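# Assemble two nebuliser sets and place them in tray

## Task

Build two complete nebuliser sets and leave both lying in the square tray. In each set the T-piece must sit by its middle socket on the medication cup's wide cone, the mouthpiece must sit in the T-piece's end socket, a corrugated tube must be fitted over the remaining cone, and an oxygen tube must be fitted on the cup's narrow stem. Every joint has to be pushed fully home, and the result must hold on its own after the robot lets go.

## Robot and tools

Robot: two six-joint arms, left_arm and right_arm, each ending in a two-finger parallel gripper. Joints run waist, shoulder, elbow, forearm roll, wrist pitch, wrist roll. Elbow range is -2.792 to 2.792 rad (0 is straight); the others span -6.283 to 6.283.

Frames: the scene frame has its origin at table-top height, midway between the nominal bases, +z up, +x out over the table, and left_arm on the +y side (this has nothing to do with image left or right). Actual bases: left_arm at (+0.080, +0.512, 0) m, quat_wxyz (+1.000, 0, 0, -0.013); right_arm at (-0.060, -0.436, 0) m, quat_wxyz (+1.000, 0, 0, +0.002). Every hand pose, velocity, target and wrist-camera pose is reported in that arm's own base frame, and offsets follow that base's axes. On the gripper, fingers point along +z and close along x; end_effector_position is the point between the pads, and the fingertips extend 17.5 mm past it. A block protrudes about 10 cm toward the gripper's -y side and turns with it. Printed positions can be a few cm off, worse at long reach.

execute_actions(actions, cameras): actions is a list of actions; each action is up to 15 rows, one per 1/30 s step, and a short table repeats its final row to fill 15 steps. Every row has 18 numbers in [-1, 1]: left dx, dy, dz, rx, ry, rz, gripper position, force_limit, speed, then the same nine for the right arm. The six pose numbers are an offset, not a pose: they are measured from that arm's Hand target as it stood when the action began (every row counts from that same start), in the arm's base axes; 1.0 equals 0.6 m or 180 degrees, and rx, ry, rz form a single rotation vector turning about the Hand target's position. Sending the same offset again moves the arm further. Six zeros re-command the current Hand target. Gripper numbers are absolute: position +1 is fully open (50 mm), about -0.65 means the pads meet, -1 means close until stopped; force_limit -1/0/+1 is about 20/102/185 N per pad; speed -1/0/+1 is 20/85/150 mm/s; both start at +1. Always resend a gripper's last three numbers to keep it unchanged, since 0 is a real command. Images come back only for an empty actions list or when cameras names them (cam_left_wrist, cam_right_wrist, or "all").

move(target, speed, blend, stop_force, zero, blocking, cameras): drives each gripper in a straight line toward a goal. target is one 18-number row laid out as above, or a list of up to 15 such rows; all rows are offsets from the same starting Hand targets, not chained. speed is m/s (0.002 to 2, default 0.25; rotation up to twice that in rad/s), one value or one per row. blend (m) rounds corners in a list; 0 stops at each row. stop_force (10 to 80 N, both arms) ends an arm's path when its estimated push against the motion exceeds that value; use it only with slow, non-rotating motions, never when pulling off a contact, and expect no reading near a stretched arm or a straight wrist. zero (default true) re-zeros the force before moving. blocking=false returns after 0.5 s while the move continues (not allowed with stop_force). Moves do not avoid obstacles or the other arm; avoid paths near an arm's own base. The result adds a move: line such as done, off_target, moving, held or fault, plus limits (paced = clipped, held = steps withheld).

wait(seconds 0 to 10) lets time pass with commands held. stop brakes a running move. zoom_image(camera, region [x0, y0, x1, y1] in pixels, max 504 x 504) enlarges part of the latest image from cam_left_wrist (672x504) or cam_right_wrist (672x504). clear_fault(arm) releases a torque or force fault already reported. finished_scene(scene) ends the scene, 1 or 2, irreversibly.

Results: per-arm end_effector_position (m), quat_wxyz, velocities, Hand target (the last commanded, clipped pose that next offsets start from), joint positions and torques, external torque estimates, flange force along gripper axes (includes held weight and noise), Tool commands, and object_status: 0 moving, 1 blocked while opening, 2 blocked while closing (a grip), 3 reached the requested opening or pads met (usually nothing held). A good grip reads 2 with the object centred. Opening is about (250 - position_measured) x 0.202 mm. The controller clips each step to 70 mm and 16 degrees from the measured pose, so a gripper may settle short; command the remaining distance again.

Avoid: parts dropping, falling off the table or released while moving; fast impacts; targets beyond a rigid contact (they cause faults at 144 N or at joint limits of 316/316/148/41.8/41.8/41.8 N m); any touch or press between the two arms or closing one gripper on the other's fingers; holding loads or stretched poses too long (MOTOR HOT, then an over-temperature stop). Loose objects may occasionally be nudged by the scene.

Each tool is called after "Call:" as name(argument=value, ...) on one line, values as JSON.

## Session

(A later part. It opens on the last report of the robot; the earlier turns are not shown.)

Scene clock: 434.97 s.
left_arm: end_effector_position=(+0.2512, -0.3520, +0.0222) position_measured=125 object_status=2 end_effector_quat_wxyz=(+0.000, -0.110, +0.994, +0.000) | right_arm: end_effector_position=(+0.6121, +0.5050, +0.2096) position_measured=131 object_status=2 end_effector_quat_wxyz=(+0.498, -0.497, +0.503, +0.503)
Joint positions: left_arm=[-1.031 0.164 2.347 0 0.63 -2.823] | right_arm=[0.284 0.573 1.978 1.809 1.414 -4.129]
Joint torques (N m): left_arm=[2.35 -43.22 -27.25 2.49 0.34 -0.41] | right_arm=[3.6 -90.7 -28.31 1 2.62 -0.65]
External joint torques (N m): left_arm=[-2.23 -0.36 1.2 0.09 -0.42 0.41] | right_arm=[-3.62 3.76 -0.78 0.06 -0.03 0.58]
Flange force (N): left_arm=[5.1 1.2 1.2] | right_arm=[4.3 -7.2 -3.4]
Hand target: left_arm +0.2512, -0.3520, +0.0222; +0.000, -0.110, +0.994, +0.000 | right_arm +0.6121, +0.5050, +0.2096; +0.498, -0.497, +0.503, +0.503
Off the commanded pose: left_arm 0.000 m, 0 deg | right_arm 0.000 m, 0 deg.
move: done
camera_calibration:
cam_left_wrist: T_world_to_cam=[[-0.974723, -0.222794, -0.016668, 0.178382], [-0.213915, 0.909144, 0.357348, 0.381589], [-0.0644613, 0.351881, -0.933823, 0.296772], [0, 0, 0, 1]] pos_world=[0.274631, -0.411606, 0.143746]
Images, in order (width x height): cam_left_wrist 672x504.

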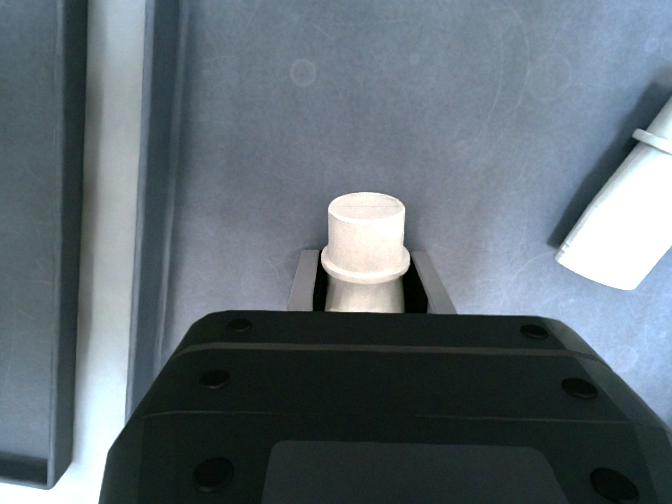

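Call:
move(target=[[0,0,0.163,0,0,0,-1,-0.2,-0.6,0,0,0,0,0,0,-1,0,-0.8],[0.15,-0.1167,0.3248,0.02333,0.02835,0.4378,-1,-0.2,-0.6,0,0,0,0,0,0,-1,0,-0.8],[0.2063,-0.1167,0.3248,0.02333,0.02835,0.4378,-1,-0.2,-0.6,0,0,0,0,0,0,-1,0,-0.8]], speed=[0.2,0.3,0.15], blend=[0.03,0.01,0], cameras=["all"])

Scene clock: 439.17 s.
left_arm: end_effector_position=(+0.3750, -0.4220, +0.2171) position_measured=125 object_status=2 end_effector_quat_wxyz=(+0.037, +0.716, -0.696, -0.038) | right_arm: end_effector_position=(+0.6121, +0.5050, +0.2096) position_measured=131 object_status=2 end_effector_quat_wxyz=(+0.498, -0.497, +0.503, +0.503)
Joint positions: left_arm=[-0.864 0.145 1.91 -0.087 1.158 -3.995] | right_arm=[0.284 0.573 1.978 1.809 1.414 -4.129]
Joint torques (N m): left_arm=[2.51 -53.63 -40.46 3.61 0.58 -0.38] | right_arm=[2.64 -90.87 -28.44 0.95 2.58 -0.68]
External joint torques (N m): left_arm=[-2.44 -1.06 1.6 0.11 -0.41 0.38] | right_arm=[-2.58 4.04 -0.62 0.1 0 0.6]
Flange force (N): left_arm=[-1.1 5.7 2.3] | right_arm=[4.8 -6.7 -1.9]
Hand target: left_arm +0.3750, -0.4220, +0.2171; +0.037, +0.716, -0.696, -0.038 | right_arm +0.6121, +0.5050, +0.2096; +0.498, -0.497, +0.503, +0.503
Off the commanded pose: left_arm 0.000 m, 0 deg | right_arm 0.000 m, 0 deg.
move: done
camera_calibration:
cam_left_wrist: T_world_to_cam=[[0.0286626, -0.99939, -0.0199293, -0.416589], [-0.890096, -0.0345906, 0.454458, 0.236269], [-0.454871, 0.004713, -0.890545, 0.5018], [0, 0, 0, 1]] pos_world=[0.450496, -0.410527, 0.331199]
cam_right_wrist: T_world_to_cam=[[-0.000754707, 0.000826614, -0.999999, 0.215547], [-0.935254, -0.353977, 0.00041324, 0.765516], [-0.353977, 0.935254, 0.00104024, -0.124444], [0, 0, 0, 1]] pos_world=[0.672065, 0.387184, 0.21536]

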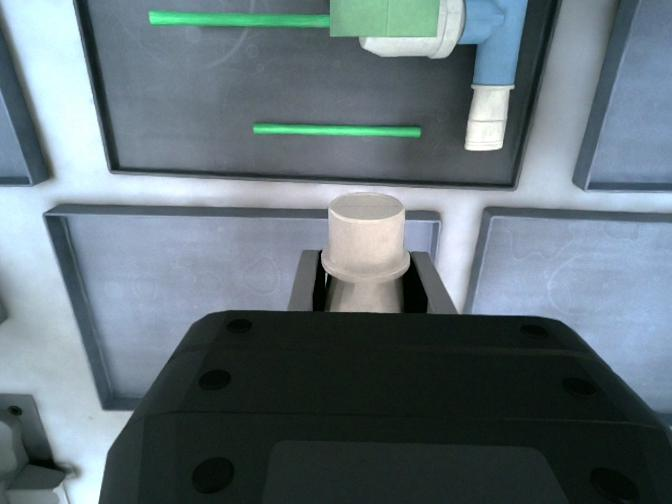

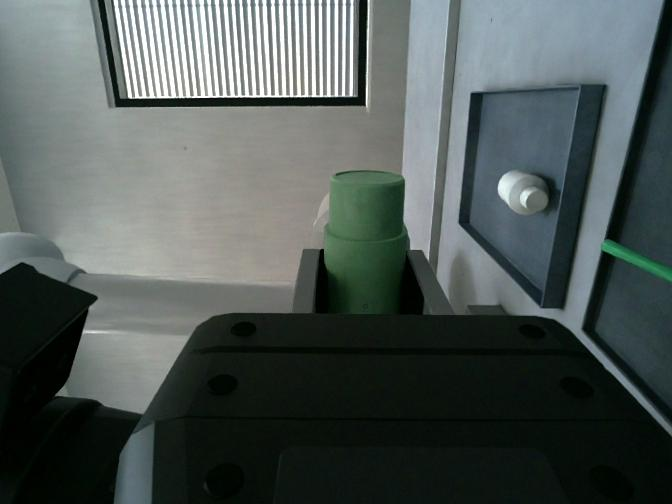

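Call:
zoom_image(camera="cam_left_wrist", region=[290, 0, 460, 130])

Call:
zoom_image(camera="cam_left_wrist", region=[290, 180, 460, 310])

Scaled by 2.965 from the camera's 672x504 image, which has a finer 960x720 frame.

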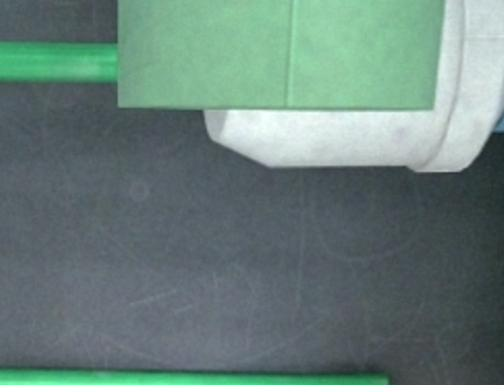

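Scaled by 2.965 from the camera's 672x504 image, which has a finer 960x720 frame.

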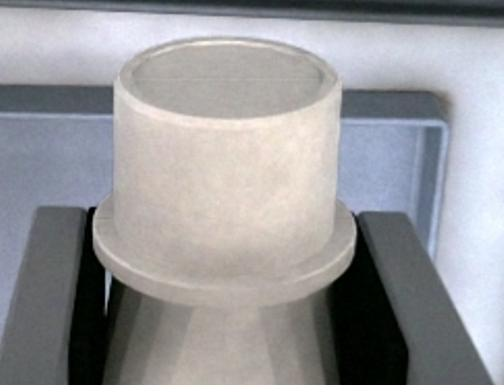

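Call:
move(target=[0.0333,-0.0042,0,0,0,0,-1,-0.2,-0.6,0,0,0,0,0,0,-1,0,-0.8], speed=0.1, cameras=["all"])

Call:
zoom_image(camera="cam_left_wrist", region=[290, 0, 460, 130])

Call:
zoom_image(camera="cam_left_wrist", region=[310, 170, 430, 290])

Scene clock: 441.00 s.
left_arm: end_effector_position=(+0.3950, -0.4246, +0.2171) position_measured=125 object_status=2 end_effector_quat_wxyz=(+0.037, +0.716, -0.696, -0.038) | right_arm: end_effector_position=(+0.6121, +0.5050, +0.2096) position_measured=131 object_status=2 end_effector_quat_wxyz=(+0.498, -0.497, +0.503, +0.503)
Joint positions: left_arm=[-0.842 0.169 1.881 -0.085 1.164 -3.974] | right_arm=[0.284 0.573 1.978 1.809 1.414 -4.129]
Joint torques (N m): left_arm=[2.42 -56.32 -40.62 3.65 0.59 -0.4] | right_arm=[3.38 -90.8 -28.37 1 2.57 -0.7]
External joint torques (N m): left_arm=[-2.16 -1.04 1.55 0.11 -0.43 0.4] | right_arm=[-3.38 3.79 -0.73 0.06 0.02 0.62]
Flange force (N): left_arm=[-1.3 5.2 2.3] | right_arm=[4.3 -7.0 -3.1]
Hand target: left_arm +0.3950, -0.4246, +0.2171; +0.037, +0.716, -0.696, -0.038 | right_arm +0.6121, +0.5050, +0.2096; +0.498, -0.497, +0.503, +0.503
Off the commanded pose: left_arm 0.000 m, 0 deg | right_arm 0.000 m, 0 deg.
move: done
camera_calibration:
cam_left_wrist: T_world_to_cam=[[0.0287055, -0.999391, -0.0198422, -0.419806], [-0.890054, -0.0345896, 0.454541, 0.253845], [-0.454951, 0.00461279, -0.890505, 0.510847], [0, 0, 0, 1]] pos_world=[0.470396, -0.413127, 0.331198]
cam_right_wrist: T_world_to_cam=[[-0.000754707, 0.000826614, -0.999999, 0.215547], [-0.935254, -0.353977, 0.00041324, 0.765516], [-0.353977, 0.935254, 0.00104024, -0.124444], [0, 0, 0, 1]] pos_world=[0.672065, 0.387184, 0.21536]

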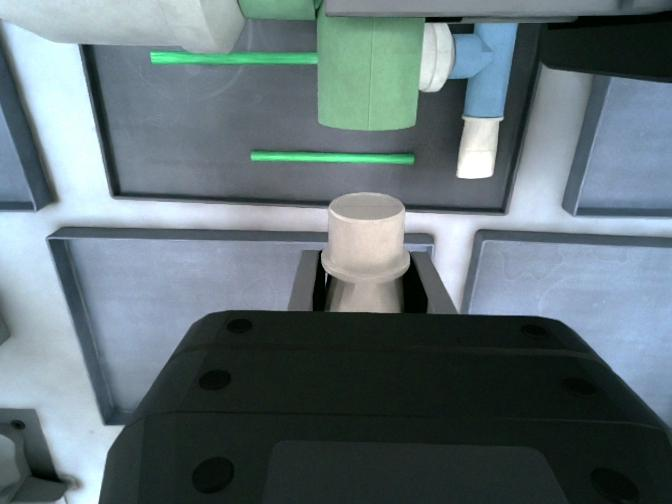

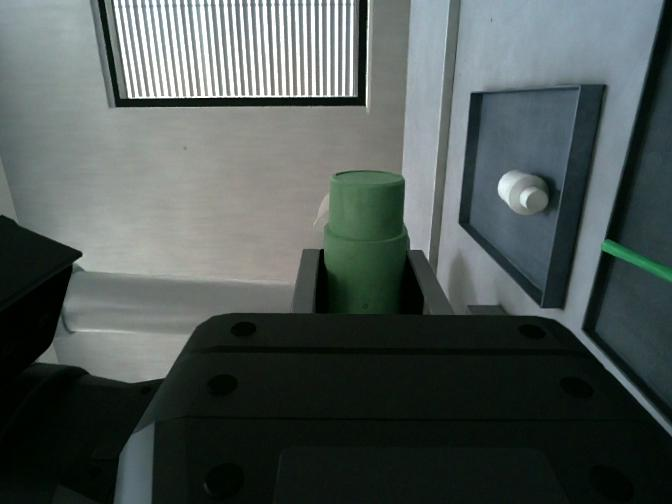

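Scaled by 2.965 from the camera's 672x504 image, which has a finer 960x720 frame.

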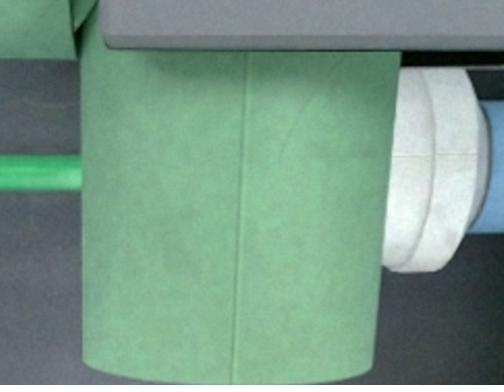

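Scaled by 4.200 from the camera's 672x504 image, which has a finer 960x720 frame.

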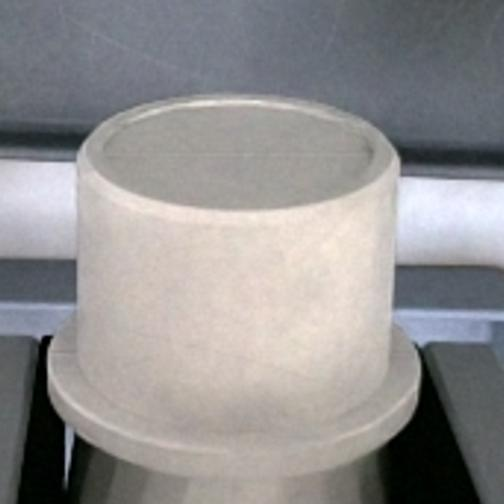

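Call:
move(target=[0.0150,0.0031,0,0,0,-0.0072,-1,-0.2,-0.6,0,0,0,0,0,0,-1,0,-0.8], speed=0.1, cameras=["all"])

Call:
zoom_image(camera="cam_left_wrist", region=[310, 60, 430, 180])

Call:
zoom_image(camera="cam_left_wrist", region=[310, 180, 430, 300])

Scene clock: 442.77 s.
left_arm: end_effector_position=(+0.4040, -0.4227, +0.2171) position_measured=125 object_status=2 end_effector_quat_wxyz=(+0.036, +0.708, -0.704, -0.038) | right_arm: end_effector_position=(+0.6121, +0.5050, +0.2096) position_measured=131 object_status=2 end_effector_quat_wxyz=(+0.498, -0.497, +0.503, +0.503)
Joint positions: left_arm=[-0.829 0.177 1.871 -0.083 1.168 -3.941] | right_arm=[0.284 0.573 1.978 1.809 1.414 -4.129]
Joint torques (N m): left_arm=[2.23 -57.05 -40.62 3.67 0.63 -0.41] | right_arm=[3.08 -91.06 -28.43 0.97 2.53 -0.64]
External joint torques (N m): left_arm=[-2.31 -0.38 1.84 0.06 -0.45 0.41] | right_arm=[-2.7 4.22 -0.58 0.06 0.06 0.57]
Flange force (N): left_arm=[-0.7 5.0 3.1] | right_arm=[5.1 -6.8 -2.1]
Hand target: left_arm +0.4040, -0.4227, +0.2171; +0.036, +0.708, -0.704, -0.038 | right_arm +0.6121, +0.5050, +0.2096; +0.498, -0.497, +0.503, +0.503
Off the commanded pose: left_arm 0.000 m, 0 deg | right_arm 0.000 m, 0 deg.
move: done
camera_calibration:
cam_left_wrist: T_world_to_cam=[[0.00607755, -0.999785, -0.0198338, -0.409161], [-0.8906, -0.0144314, 0.454559, 0.270668], [-0.454747, 0.0149013, -0.890496, 0.519203], [0, 0, 0, 1]] pos_world=[0.479649, -0.412904, 0.331198]
cam_right_wrist: T_world_to_cam=[[-0.000754707, 0.000826614, -0.999999, 0.215547], [-0.935254, -0.353977, 0.00041324, 0.765516], [-0.353977, 0.935254, 0.00104024, -0.124444], [0, 0, 0, 1]] pos_world=[0.672065, 0.387184, 0.21536]

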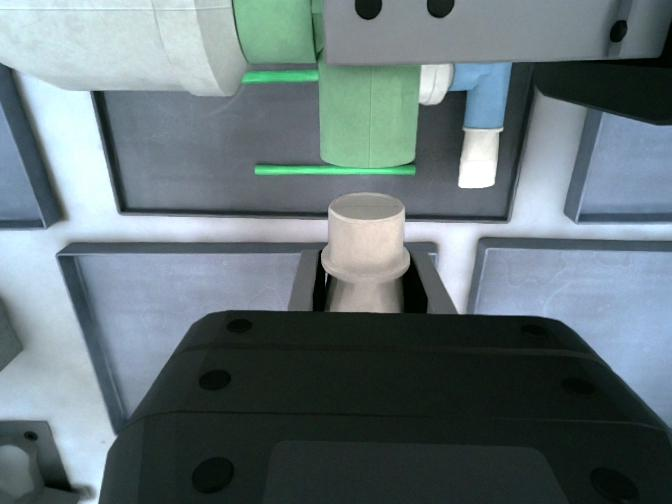

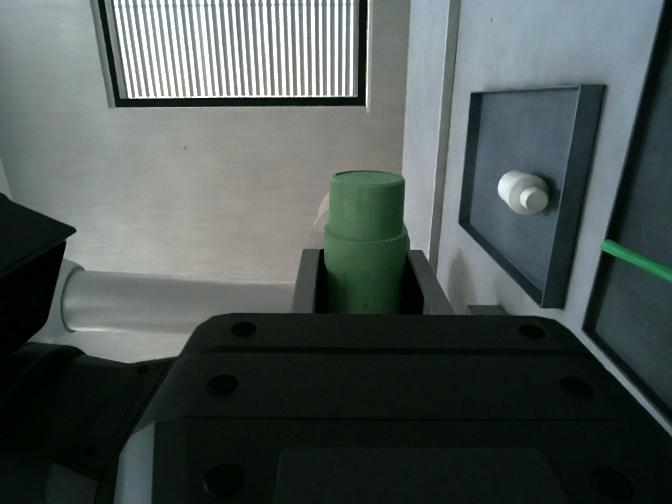

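Scaled by 4.200 from the camera's 672x504 image, which has a finer 960x720 frame.

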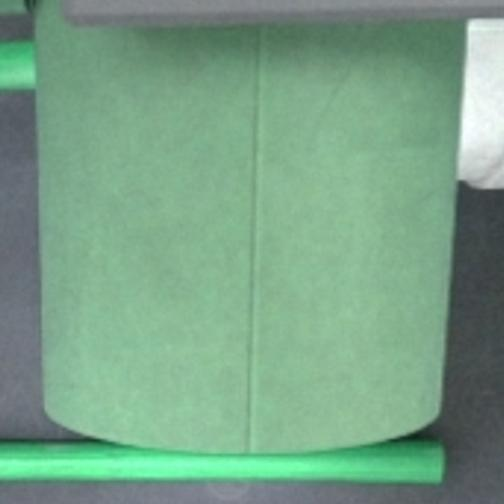

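Scaled by 4.200 from the camera's 672x504 image, which has a finer 960x720 frame.

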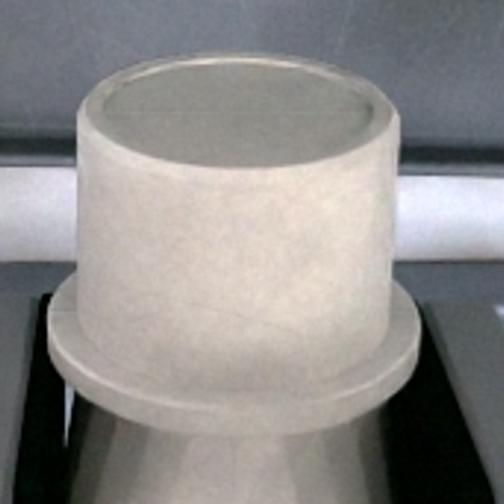

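Call:
move(target=[0.0583,0.0015,0,0,0,0,-1,-0.2,-0.6,0,0,0,0,0,0,-1,0,-0.8], speed=0.02, stop_force=20, cameras=["all"])

Call:
zoom_image(camera="cam_left_wrist", region=[310, 150, 430, 270])

Scene clock: 445.20 s.
left_arm: end_effector_position=(+0.4290, -0.4220, +0.2170) position_measured=125 object_status=2 end_effector_quat_wxyz=(+0.036, +0.708, -0.704, -0.039) | right_arm: end_effector_position=(+0.6121, +0.5050, +0.2096) position_measured=131 object_status=2 end_effector_quat_wxyz=(+0.498, -0.497, +0.503, +0.503)
Joint positions: left_arm=[-0.799 0.204 1.838 -0.08 1.177 -3.912] | right_arm=[0.284 0.573 1.978 1.809 1.414 -4.129]
Joint torques (N m): left_arm=[11.6 -56.51 -47.12 8.17 -4.35 -0.4] | right_arm=[15.2 -95.3 -19.79 -3.6 7.27 -0.39]
External joint torques (N m): left_arm=[-11.49 -4.66 8.03 -4.41 4.54 0.4] | right_arm=[-15.22 8.08 -9.36 4.66 -4.67 0.32]
Flange force (N): left_arm=[-1.4 27.9 0.0] | right_arm=[8.6 -30.1 -3.8]
Hand target: left_arm +0.4290, -0.4220, +0.2171; +0.036, +0.708, -0.704, -0.039 (not the last commanded pose) | right_arm +0.6121, +0.5050, +0.2096; +0.498, -0.497, +0.503, +0.503
Off the commanded pose: left_arm 0.010 m, 0 deg | right_arm 0.000 m, 0 deg.
move: contact (left_arm)
camera_calibration:
cam_left_wrist: T_world_to_cam=[[0.00606901, -0.99978, -0.0200589, -0.408636], [-0.890438, -0.0145315, 0.454873, 0.292939], [-0.455064, 0.0151006, -0.890331, 0.530752], [0, 0, 0, 1]] pos_world=[0.50485, -0.412305, 0.331098]
cam_right_wrist: T_world_to_cam=[[-0.000790139, 0.000920341, -0.999999, 0.215534], [-0.935287, -0.35389, 0.000413308, 0.765505], [-0.353889, 0.935287, 0.00114041, -0.124538], [0, 0, 0, 1]] pos_world=[0.672064, 0.387185, 0.21536]

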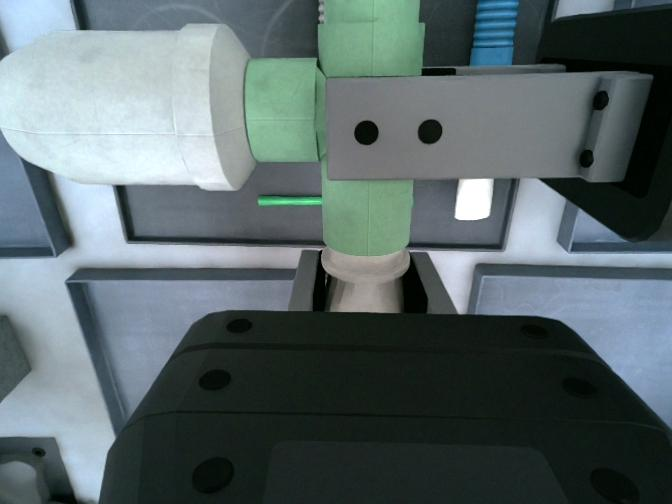

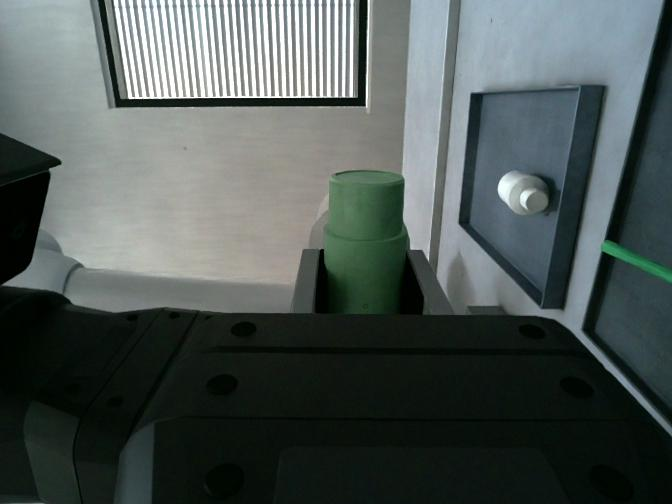

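Scaled by 4.200 from the camera's 672x504 image, which has a finer 960x720 frame.

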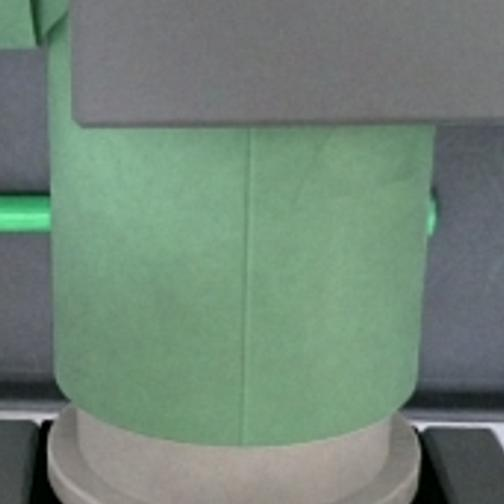

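Call:
move(target=[0.025,0.0007,0,0,0,0,-1,-0.2,-0.6,0,0,0,0,0,0,-1,0,-0.8], speed=0.015, stop_force=60, zero=false, cameras=["cam_left_wrist"])

Call:
zoom_image(camera="cam_left_wrist", region=[310, 180, 430, 300])

Scene clock: 446.37 s.
left_arm: end_effector_position=(+0.4350, -0.4219, +0.2171) position_measured=125 object_status=2 end_effector_quat_wxyz=(+0.036, +0.708, -0.704, -0.039) | right_arm: end_effector_position=(+0.6122, +0.5050, +0.2096) position_measured=131 object_status=2 end_effector_quat_wxyz=(+0.498, -0.497, +0.503, +0.502)
Joint positions: left_arm=[-0.792 0.211 1.83 -0.08 1.18 -3.905] | right_arm=[0.284 0.573 1.978 1.809 1.414 -4.129]
Joint torques (N m): left_arm=[29.89 -49.73 -57.99 16.86 -13.45 -0.45] | right_arm=[36.07 -104.64 -4.22 -11.96 16.55 0.27]
External joint torques (N m): left_arm=[-29.82 -11.85 18.93 -13.1 13.63 0.45] | right_arm=[-35.86 17.49 -24.88 13 -13.95 -0.35]
Flange force (N): left_arm=[0.4 70.1 -5.3] | right_arm=[18.7 -72.6 -2.7]
Hand target: left_arm +0.4349, -0.4219, +0.2171; +0.036, +0.708, -0.704, -0.039 (not the last commanded pose) | right_arm +0.6121, +0.5050, +0.2096; +0.498, -0.497, +0.503, +0.503
Off the commanded pose: left_arm 0.009 m, 0 deg | right_arm 0.000 m, 0 deg.
move: contact (left_arm)
camera_calibration:
cam_left_wrist: T_world_to_cam=[[0.00606305, -0.99978, -0.0200609, -0.408469], [-0.890254, -0.0145332, 0.455232, 0.297984], [-0.455423, 0.0150993, -0.890147, 0.533555], [0, 0, 0, 1]] pos_world=[0.510751, -0.412105, 0.331096]
Images, in order (width x height): cam_left_wrist 672x504.

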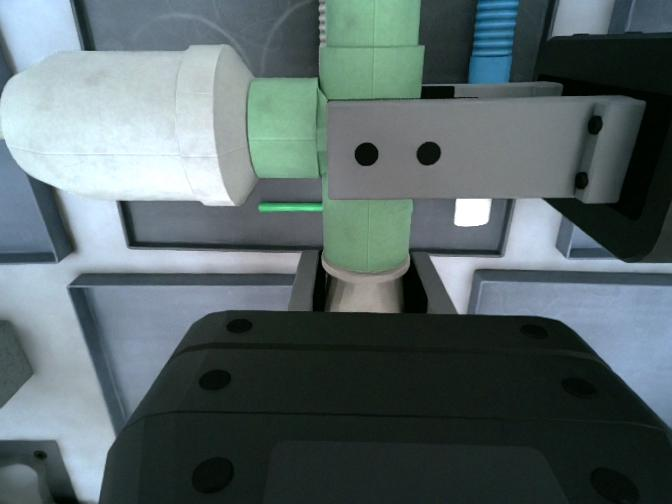

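Scaled by 4.200 from the camera's 672x504 image, which has a finer 960x720 frame.

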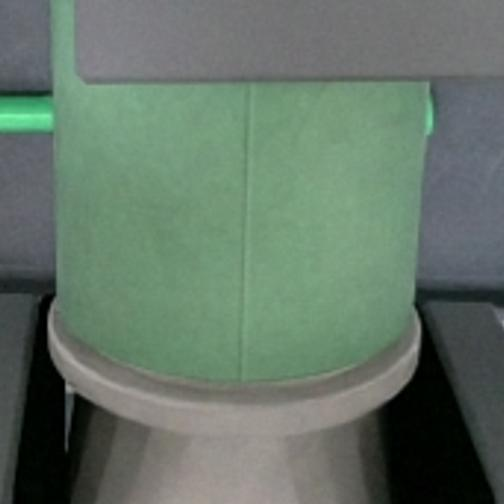

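Call:
move(target=[0.02,0.0006,0,0,0,0,-1,-0.2,-0.6,0,0,0,0,0,0,-1,0,-0.8], speed=0.015, stop_force=80, zero=false, cameras=["cam_left_wrist"])

Call:
zoom_image(camera="cam_left_wrist", region=[310, 180, 430, 300])

Scene clock: 447.23 s.
left_arm: end_effector_position=(+0.4364, -0.4218, +0.2171) position_measured=125 object_status=2 end_effector_quat_wxyz=(+0.037, +0.708, -0.704, -0.039) | right_arm: end_effector_position=(+0.6121, +0.5050, +0.2096) position_measured=131 object_status=2 end_effector_quat_wxyz=(+0.498, -0.497, +0.503, +0.503)
Joint positions: left_arm=[-0.79 0.212 1.828 -0.08 1.18 -3.903] | right_arm=[0.284 0.573 1.978 1.809 1.414 -4.129]
Joint torques (N m): left_arm=[37.48 -48.22 -64.89 20.47 -17.76 -0.43] | right_arm=[46.49 -106.65 3.74 -16.23 19.85 0.34]
External joint torques (N m): left_arm=[-37.53 -13.24 25.7 -16.69 17.94 0.43] | right_arm=[-46.39 19.54 -32.86 17.28 -17.26 -0.42]
Flange force (N): left_arm=[0.1 88.5 -4.7] | right_arm=[20.0 -92.1 -4.2]
Hand target: left_arm +0.4364, -0.4218, +0.2171; +0.037, +0.708, -0.704, -0.039 (not the last commanded pose) | right_arm +0.6121, +0.5050, +0.2096; +0.498, -0.497, +0.503, +0.503
Off the commanded pose: left_arm 0.011 m, 0 deg | right_arm 0.000 m, 0 deg.
move: contact (left_arm)
camera_calibration:
cam_left_wrist: T_world_to_cam=[[0.00610078, -0.999782, -0.0199746, -0.408526], [-0.890091, -0.0145329, 0.455551, 0.299131], [-0.455742, 0.015, -0.889985, 0.534306], [0, 0, 0, 1]] pos_world=[0.512252, -0.412104, 0.331095]
Images, in order (width x height): cam_left_wrist 672x504.

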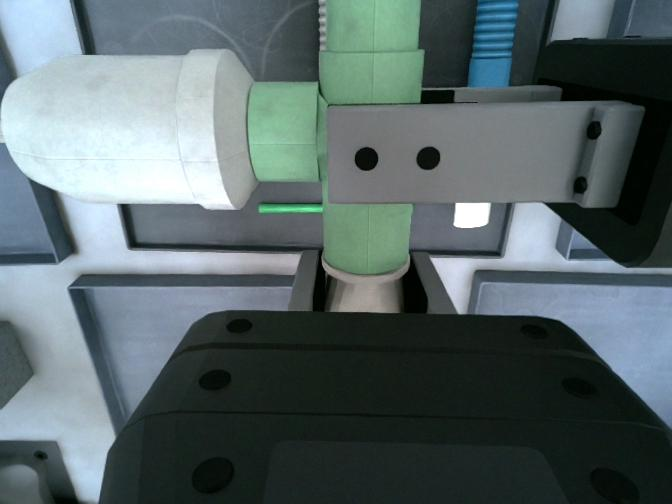

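Scaled by 4.200 from the camera's 672x504 image, which has a finer 960x720 frame.

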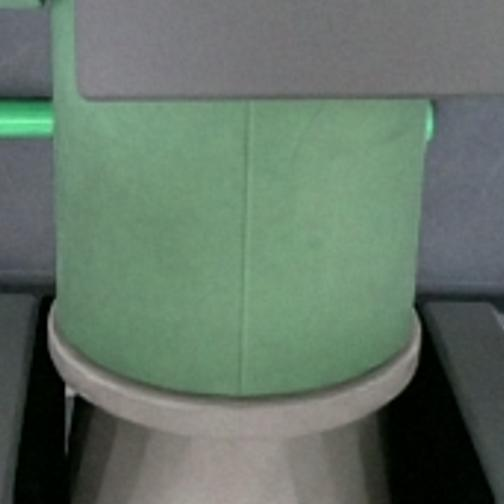

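Call:
move(target=[0.01,0.0003,0,0,0,0,-1,-0.2,-0.6,0,0,0,0,0,0,-1,0,-0.8], speed=0.01, stop_force=15, cameras=["cam_left_wrist"])

Call:
zoom_image(camera="cam_left_wrist", region=[310, 180, 430, 300])

Scene clock: 448.30 s.
left_arm: end_effector_position=(+0.4378, -0.4218, +0.2170) position_measured=125 object_status=2 end_effector_quat_wxyz=(+0.037, +0.708, -0.704, -0.039) | right_arm: end_effector_position=(+0.6121, +0.5050, +0.2096) position_measured=131 object_status=2 end_effector_quat_wxyz=(+0.498, -0.497, +0.503, +0.503)
Joint positions: left_arm=[-0.788 0.214 1.826 -0.08 1.181 -3.901] | right_arm=[0.284 0.573 1.978 1.809 1.414 -4.129]
Joint torques (N m): left_arm=[45.21 -45.63 -72.3 24.08 -22.74 -0.33] | right_arm=[58.61 -110 11.43 -20.58 23.99 0.42]
External joint torques (N m): left_arm=[-45.03 -16.51 33.12 -20.3 22.92 0.33] | right_arm=[-58.44 22.72 -40.63 21.63 -21.4 -0.49]
Flange force (N): left_arm=[-2.8 109.8 -5.8] | right_arm=[22.6 -112.9 -6.8]
Hand target: left_arm +0.4378, -0.4218, +0.2170; +0.037, +0.708, -0.704, -0.039 (not the last commanded pose) | right_arm +0.6121, +0.5050, +0.2096; +0.498, -0.497, +0.503, +0.503
Off the commanded pose: left_arm 0.005 m, 0 deg | right_arm 0.000 m, 0 deg.
move: contact (left_arm)
camera_calibration:
cam_left_wrist: T_world_to_cam=[[0.00605202, -0.99978, -0.0200656, -0.40838], [-0.88999, -0.0145343, 0.455749, 0.30035], [-0.45594, 0.0151, -0.889882, 0.535097], [0, 0, 0, 1]] pos_world=[0.513753, -0.412005, 0.331094]
Images, in order (width x height): cam_left_wrist 672x504.

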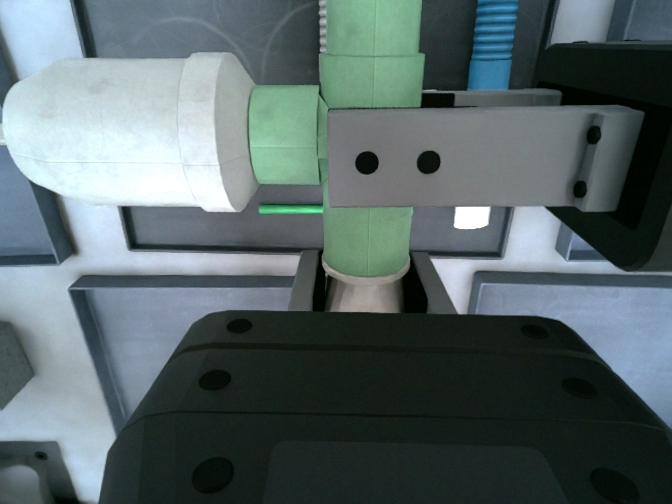

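Scaled by 4.200 from the camera's 672x504 image, which has a finer 960x720 frame.

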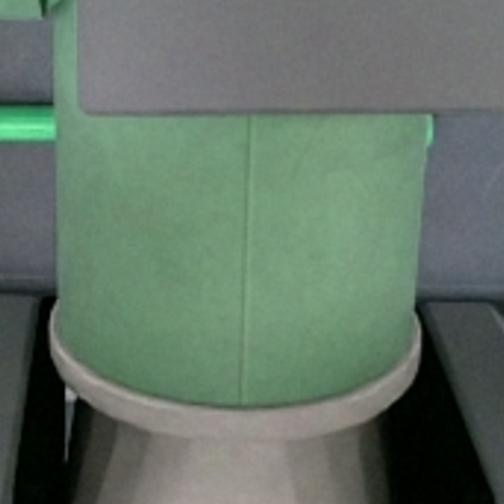

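Call:
zoom_image(camera="cam_left_wrist", region=[315, 245, 375, 290])

Call:
zoom_image(camera="cam_left_wrist", region=[360, 245, 420, 290])

Scaled by 8.400 from the camera's 672x504 image, which has a finer 960x720 frame.

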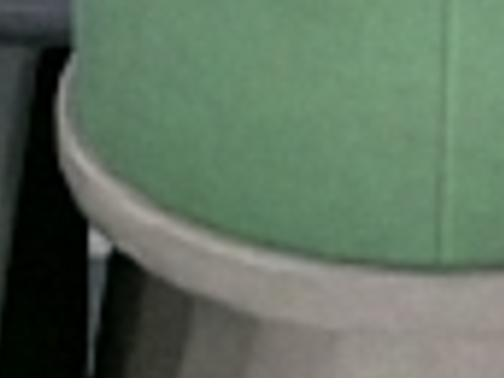

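Scaled by 8.400 from the camera's 672x504 image, which has a finer 960x720 frame.

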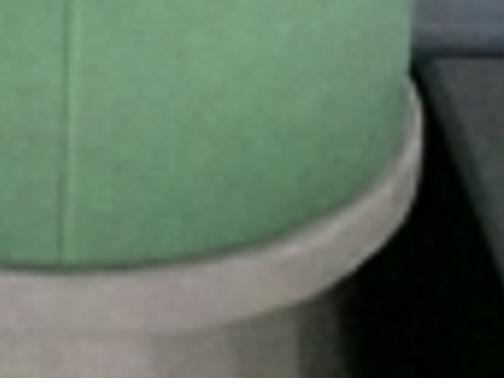

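Call:
move(target=[[-0.0025,0,0,0,0,0,-1,-0.2,-0.6,0,0,0,0,0,0,-1,0,-0.8],[-0.0025,0,0,0,0,0,0.6,-0.4,-0.6,0,0,0,0,0,0,-1,0,-0.8],[-0.15,0,0,0,0,0,0.6,-0.4,-0.6,0,0,0,0,0,0,-1,0,-0.8]], speed=[0.02,0.02,0.15], cameras=["cam_left_wrist"])

Scene clock: 452.07 s.
left_arm: end_effector_position=(+0.3478, -0.4218, +0.2171) position_measured=63 object_status=3 end_effector_quat_wxyz=(+0.037, +0.708, -0.704, -0.039) | right_arm: end_effector_position=(+0.6121, +0.5050, +0.2096) position_measured=131 object_status=2 end_effector_quat_wxyz=(+0.498, -0.497, +0.503, +0.503)
Joint positions: left_arm=[-0.901 0.118 1.941 -0.09 1.153 -4.008] | right_arm=[0.284 0.573 1.978 1.809 1.414 -4.129]
Joint torques (N m): left_arm=[2.14 -50.87 -40.26 3.62 0.59 -0.36] | right_arm=[3.12 -90.67 -28.36 0.94 2.53 -0.74]
External joint torques (N m): left_arm=[-2.09 -0.87 1.47 0.09 -0.42 0.36] | right_arm=[-2.81 3.53 -0.85 0.1 0.06 0.67]
Flange force (N): left_arm=[-1.1 4.9 2.3] | right_arm=[3.9 -6.8 -2.3]
Hand target: left_arm +0.3478, -0.4218, +0.2170; +0.037, +0.708, -0.704, -0.039 | right_arm +0.6121, +0.5050, +0.2096; +0.498, -0.497, +0.503, +0.503
Off the commanded pose: left_arm 0.000 m, 0 deg | right_arm 0.000 m, 0 deg.
move: done
camera_calibration:
cam_left_wrist: T_world_to_cam=[[0.00618594, -0.99978, -0.0200203, -0.407906], [-0.889988, -0.0146328, 0.455748, 0.22021], [-0.455941, 0.0149986, -0.889884, 0.494021], [0, 0, 0, 1]] pos_world=[0.423752, -0.412004, 0.331094]
Images, in order (width x height): cam_left_wrist 672x504.

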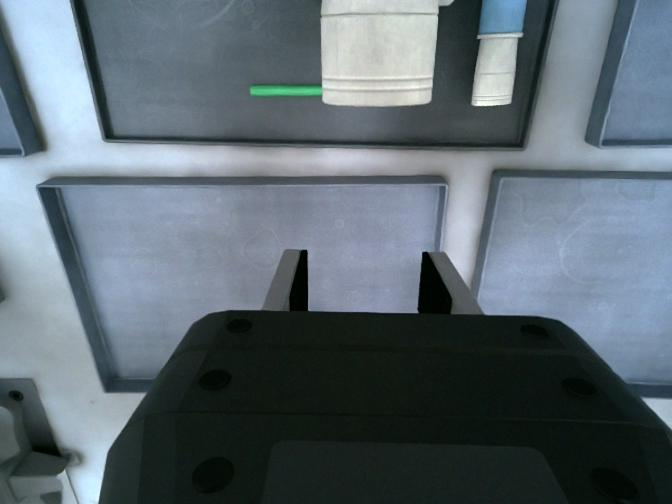

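Call:
move(target=[[0,0,0.133,0,0,0,0.3,-0.4,-0.6,0,-0.2833,0,0,0,0,-1,0,-0.8],[0.12,0.0213,0.12,-0.0268,0,-0.496,0.3,-0.4,-0.6,0,-0.567,0,0,0,0,-1,0,-0.8],[0.2403,0.0213,-0.095,-0.0535,0.0007,-0.9917,0.3,-0.4,-0.6,0,-0.567,0,0,0,0,-1,0,-0.8]], speed=[0.15,0.4,0.4], blend=[0.03,0.03,0], cameras=["all"])

Scene clock: 458.00 s.
left_arm: end_effector_position=(+0.4920, -0.4090, +0.1600) position_measured=107 object_status=3 end_effector_quat_wxyz=(+0.000, +0.698, +0.716, +0.000) | right_arm: end_effector_position=(+0.6121, +0.1648, +0.2096) position_measured=131 object_status=2 end_effector_quat_wxyz=(+0.498, -0.497, +0.503, +0.503)
Joint positions: left_arm=[-0.747 0.272 1.863 -0.001 1.006 -0.773] | right_arm=[-0.258 0.549 2.026 1.352 1.708 -4.15]
Joint torques (N m): left_arm=[2.22 -65.03 -38.85 3.6 0.5 -0.43] | right_arm=[3.16 -86.75 -25.92 2 2.57 -0.66]
External joint torques (N m): left_arm=[-2.03 -1.03 1.49 0.09 -0.46 0.43] | right_arm=[-2.98 4.05 -0.78 0.12 0.07 0.58]
Flange force (N): left_arm=[1.2 -5.2 1.2] | right_arm=[4.9 -4.9 -5.6]
Hand target: left_arm +0.4920, -0.4090, +0.1600; +0.000, +0.698, +0.716, +0.000 | right_arm +0.6121, +0.1648, +0.2096; +0.498, -0.497, +0.503, +0.503
Off the commanded pose: left_arm 0.000 m, 0 deg | right_arm 0.000 m, 0 deg.
move: done
camera_calibration:
cam_left_wrist: T_world_to_cam=[[-0.0295738, 0.999423, -0.0167107, 0.437522], [0.933345, 0.0335945, 0.357405, -0.486979], [0.35776, -0.00502706, -0.9338, 0.107288], [0, 0, 0, 1]] pos_world=[0.429075, -0.42037, 0.281546]
cam_right_wrist: T_world_to_cam=[[-0.000754707, 0.000826614, -0.999999, 0.215828], [-0.935254, -0.353977, 0.00041324, 0.645093], [-0.353977, 0.935254, 0.00104024, 0.193729], [0, 0, 0, 1]] pos_world=[0.672065, 0.0469843, 0.21536]

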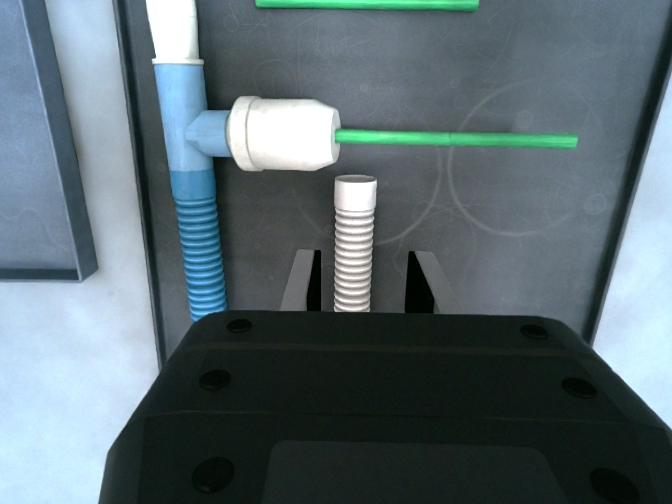

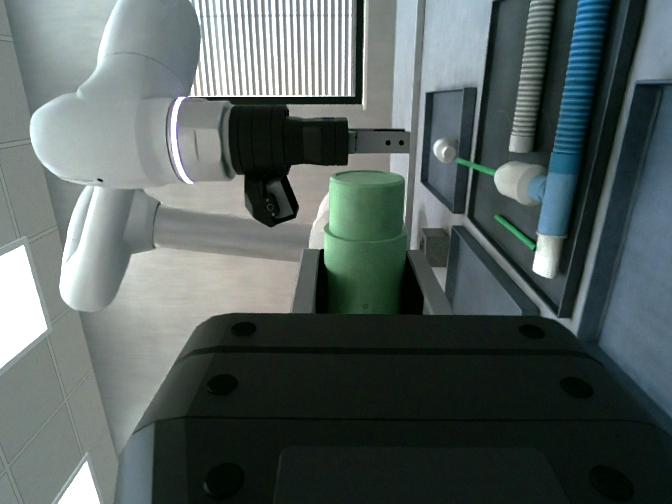

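Call:
zoom_image(camera="cam_left_wrist", region=[290, 165, 430, 315])

Scaled by 3.360 from the camera's 672x504 image, which has a finer 960x720 frame.

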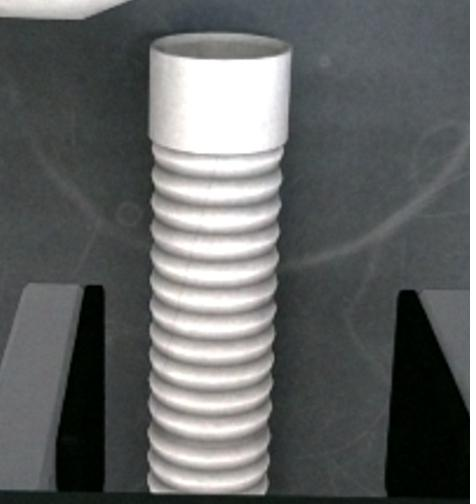

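Call:
move(target=[[0.0327,0.0022,-0.17,0,0,0,0.3,-0.4,-0.6,0,0,0,0,0,0,-1,0,-0.8],[0.0327,0.0022,-0.2298,0,0,0,0.3,-0.4,-0.6,0,0,0,0,0,0,-1,0,-0.8],[0.0327,0.0022,-0.2298,0,0,0,-1,0.2,-0.6,0,0,0,0,0,0,-1,0,-0.8]], speed=[0.2,0.08,0.05], blend=[0.01,0,0], cameras=["cam_left_wrist"])

Scene clock: 460.83 s.
left_arm: end_effector_position=(+0.5116, -0.4077, +0.0221) position_measured=143 object_status=2 end_effector_quat_wxyz=(+0.000, +0.698, +0.716, +0.000) | right_arm: end_effector_position=(+0.6121, +0.1648, +0.2096) position_measured=131 object_status=2 end_effector_quat_wxyz=(+0.498, -0.497, +0.503, +0.503)
Joint positions: left_arm=[-0.725 0.44 1.931 -0.001 0.771 -0.751] | right_arm=[-0.258 0.549 2.026 1.352 1.708 -4.15]
Joint torques (N m): left_arm=[2.42 -74.86 -32.04 2.96 0.45 -0.4] | right_arm=[3.07 -86.22 -25.75 1.91 2.63 -0.65]
External joint torques (N m): left_arm=[-2.34 -1.86 1.09 0.09 -0.41 0.4] | right_arm=[-2.96 3.7 -0.83 0.2 -0.01 0.57]
Flange force (N): left_arm=[0.9 -5.7 -1.0] | right_arm=[4.4 -4.7 -5.4]
Hand target: left_arm +0.5116, -0.4077, +0.0222; +0.000, +0.698, +0.716, +0.000 | right_arm +0.6121, +0.1648, +0.2096; +0.498, -0.497, +0.503, +0.503
Off the commanded pose: left_arm 0.000 m, 0 deg | right_arm 0.000 m, 0 deg.
move: done
camera_calibration:
cam_left_wrist: T_world_to_cam=[[-0.0296686, 0.99942, -0.0167423, 0.434544], [0.933376, 0.0336938, 0.357315, -0.45599], [0.357672, -0.00502582, -0.933834, -0.0284434], [0, 0, 0, 1]] pos_world=[0.448676, -0.41907, 0.143646]
Images, in order (width x height): cam_left_wrist 672x504.

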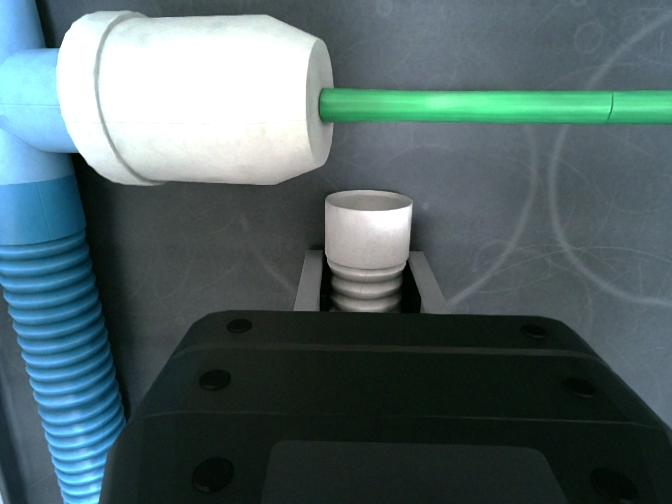

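Call:
move(target=[[0,0,0.1,0,0,0,-1,0.2,-0.6,0,0,0,0,0,0,-1,0,-0.8],[0.1473,-0.0162,0.3248,0,-0.0027,0.0045,-1,0.2,-0.6,0,0,0,0,0,0,-1,0,-0.8],[0.1473,-0.0162,0.3248,0,-0.0027,0.0045,-1,0.2,-0.6,0,0.567,0,0,0,0,-1,0,-0.8]], speed=[0.15,0.2,0.2], blend=[0.03,0,0], cameras=["all"])

Scene clock: 464.83 s.
left_arm: end_effector_position=(+0.6000, -0.4174, +0.2170) position_measured=143 object_status=2 end_effector_quat_wxyz=(+0.003, +0.693, +0.721, +0.003) | right_arm: end_effector_position=(+0.6121, +0.5050, +0.2096) position_measured=131 object_status=2 end_effector_quat_wxyz=(+0.498, -0.497, +0.503, +0.503)
Joint positions: left_arm=[-0.657 0.357 1.629 0.005 1.148 -0.699] | right_arm=[0.284 0.573 1.978 1.809 1.414 -4.129]
Joint torques (N m): left_arm=[2.2 -77.1 -42.11 3.92 0.44 -0.43] | right_arm=[3.26 -90.81 -28.35 0.98 2.57 -0.67]
External joint torques (N m): left_arm=[-1.99 -1.51 1.58 0.09 -0.41 0.43] | right_arm=[-3.07 3.7 -0.85 0.06 0.03 0.59]
Flange force (N): left_arm=[1.9 -6.0 1.3] | right_arm=[4.2 -7.0 -2.6]
Hand target: left_arm +0.6000, -0.4174, +0.2170; +0.003, +0.693, +0.721, +0.003 | right_arm +0.6121, +0.5050, +0.2096; +0.498, -0.497, +0.503, +0.503
Off the commanded pose: left_arm 0.000 m, 0 deg | right_arm 0.000 m, 0 deg.
move: done
camera_calibration:
cam_left_wrist: T_world_to_cam=[[-0.043606, 0.998903, -0.0170662, 0.458392], [0.929713, 0.0468267, 0.365295, -0.601854], [0.365694, 0.0000623958, -0.930735, 0.118554], [0, 0, 0, 1]] pos_world=[0.536186, -0.429714, 0.338019]
cam_right_wrist: T_world_to_cam=[[-0.00075466, 0.000826845, -0.999999, 0.215547], [-0.935287, -0.35389, 0.000413212, 0.765505], [-0.35389, 0.935287, 0.0010404, -0.124516], [0, 0, 0, 1]] pos_world=[0.672064, 0.387184, 0.21536]

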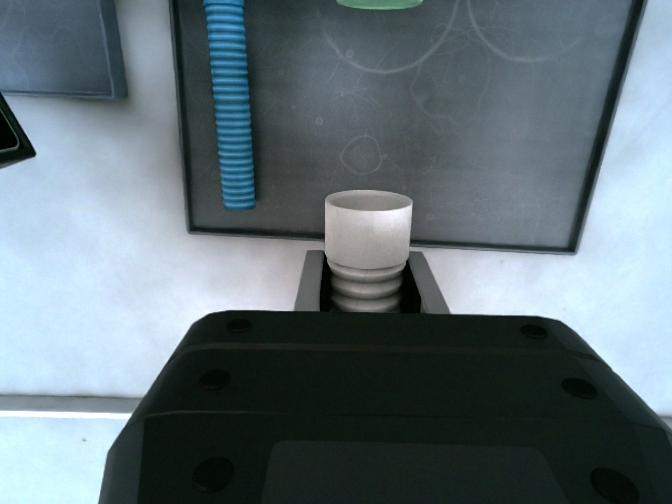

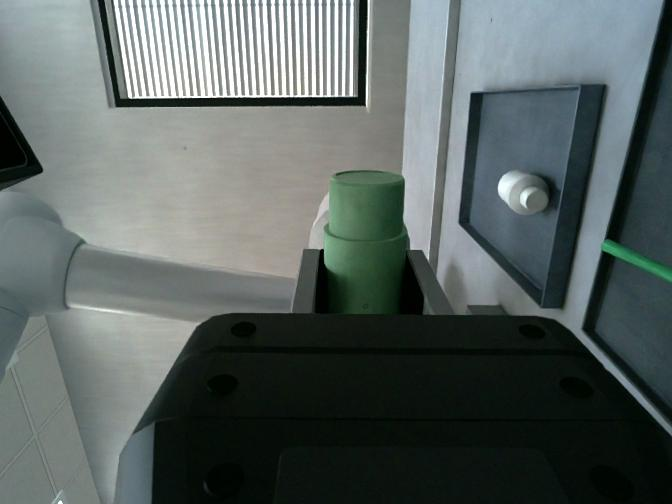

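Call:
move(target=[-0.0717,0,0,0,0,0,-1,0.2,-0.6,0,0,0,0,0,0,-1,0,-0.8], speed=0.12, cameras=["all"])

Call:
zoom_image(camera="cam_left_wrist", region=[310, 60, 430, 180])

Call:
zoom_image(camera="cam_left_wrist", region=[310, 180, 430, 300])

Call:
zoom_image(camera="cam_right_wrist", region=[310, 40, 430, 160])

Call:
zoom_image(camera="cam_right_wrist", region=[310, 160, 430, 280])

Scene clock: 465.87 s.
left_arm: end_effector_position=(+0.5570, -0.4174, +0.2171) position_measured=143 object_status=2 end_effector_quat_wxyz=(+0.003, +0.693, +0.721, +0.003) | right_arm: end_effector_position=(+0.6121, +0.5050, +0.2096) position_measured=131 object_status=2 end_effector_quat_wxyz=(+0.498, -0.497, +0.503, +0.503)
Joint positions: left_arm=[-0.695 0.306 1.701 0.005 1.128 -0.737] | right_arm=[0.284 0.573 1.978 1.809 1.414 -4.129]
Joint torques (N m): left_arm=[2.2 -71.33 -41.69 3.85 0.4 -0.38] | right_arm=[3.32 -90.6 -28.53 0.95 2.55 -0.66]
External joint torques (N m): left_arm=[-2.12 -1.24 1.55 0.12 -0.37 0.38] | right_arm=[-3.31 3.51 -0.65 0.11 0.04 0.58]
Flange force (N): left_arm=[1.4 -5.7 1.3] | right_arm=[4.0 -6.5 -3.1]
Hand target: left_arm +0.5570, -0.4174, +0.2170; +0.003, +0.693, +0.721, +0.003 | right_arm +0.6121, +0.5050, +0.2096; +0.498, -0.497, +0.503, +0.503
Off the commanded pose: left_arm 0.000 m, 0 deg | right_arm 0.000 m, 0 deg.
move: done
camera_calibration:
cam_left_wrist: T_world_to_cam=[[-0.043606, 0.998903, -0.0170662, 0.456517], [0.929713, 0.0468267, 0.365295, -0.561876], [0.365694, 0.0000623958, -0.930735, 0.134278], [0, 0, 0, 1]] pos_world=[0.493186, -0.429714, 0.338019]
cam_right_wrist: T_world_to_cam=[[-0.000754707, 0.000826614, -0.999999, 0.215547], [-0.935254, -0.353977, 0.00041324, 0.765516], [-0.353977, 0.935254, 0.00104024, -0.124444], [0, 0, 0, 1]] pos_world=[0.672065, 0.387184, 0.21536]

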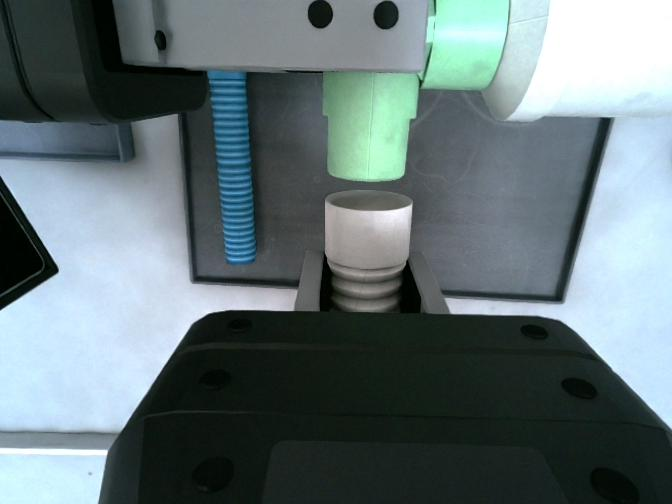

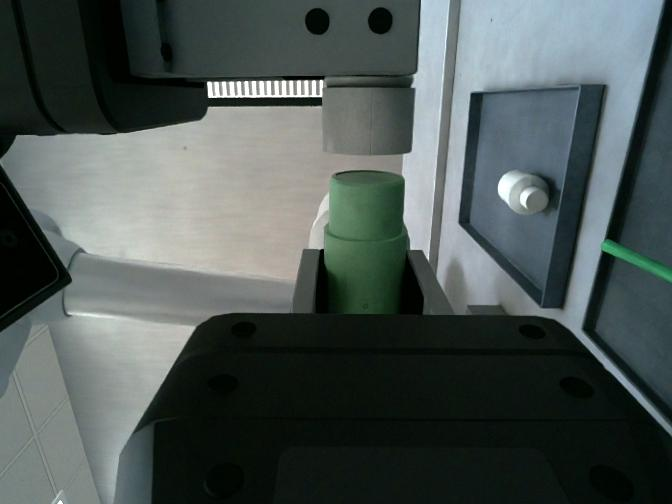

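Scaled by 4.200 from the camera's 672x504 image, which has a finer 960x720 frame.

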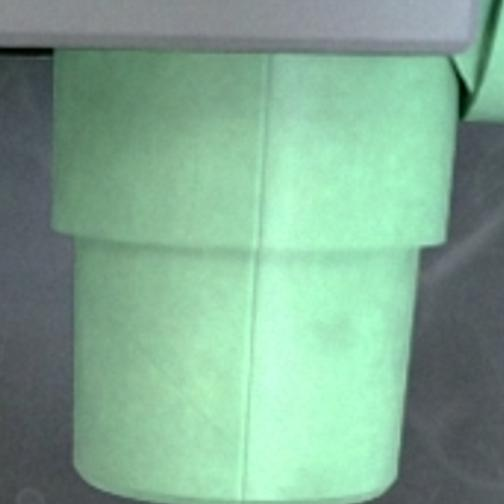

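Scaled by 4.200 from the camera's 672x504 image, which has a finer 960x720 frame.

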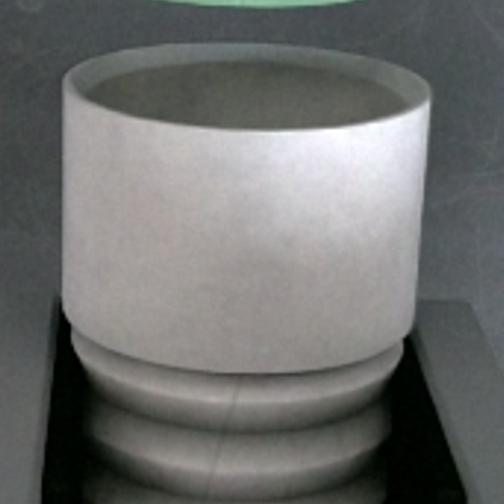

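Scaled by 4.200 from the camera's 672x504 image, which has a finer 960x720 frame.

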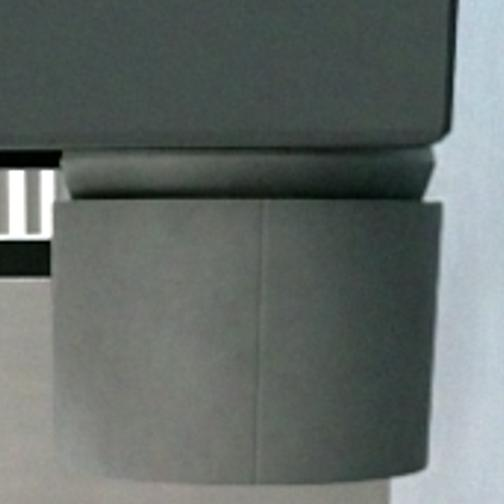

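Scaled by 4.200 from the camera's 672x504 image, which has a finer 960x720 frame.

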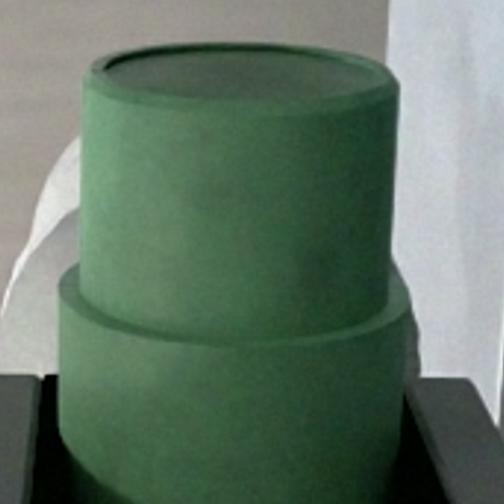

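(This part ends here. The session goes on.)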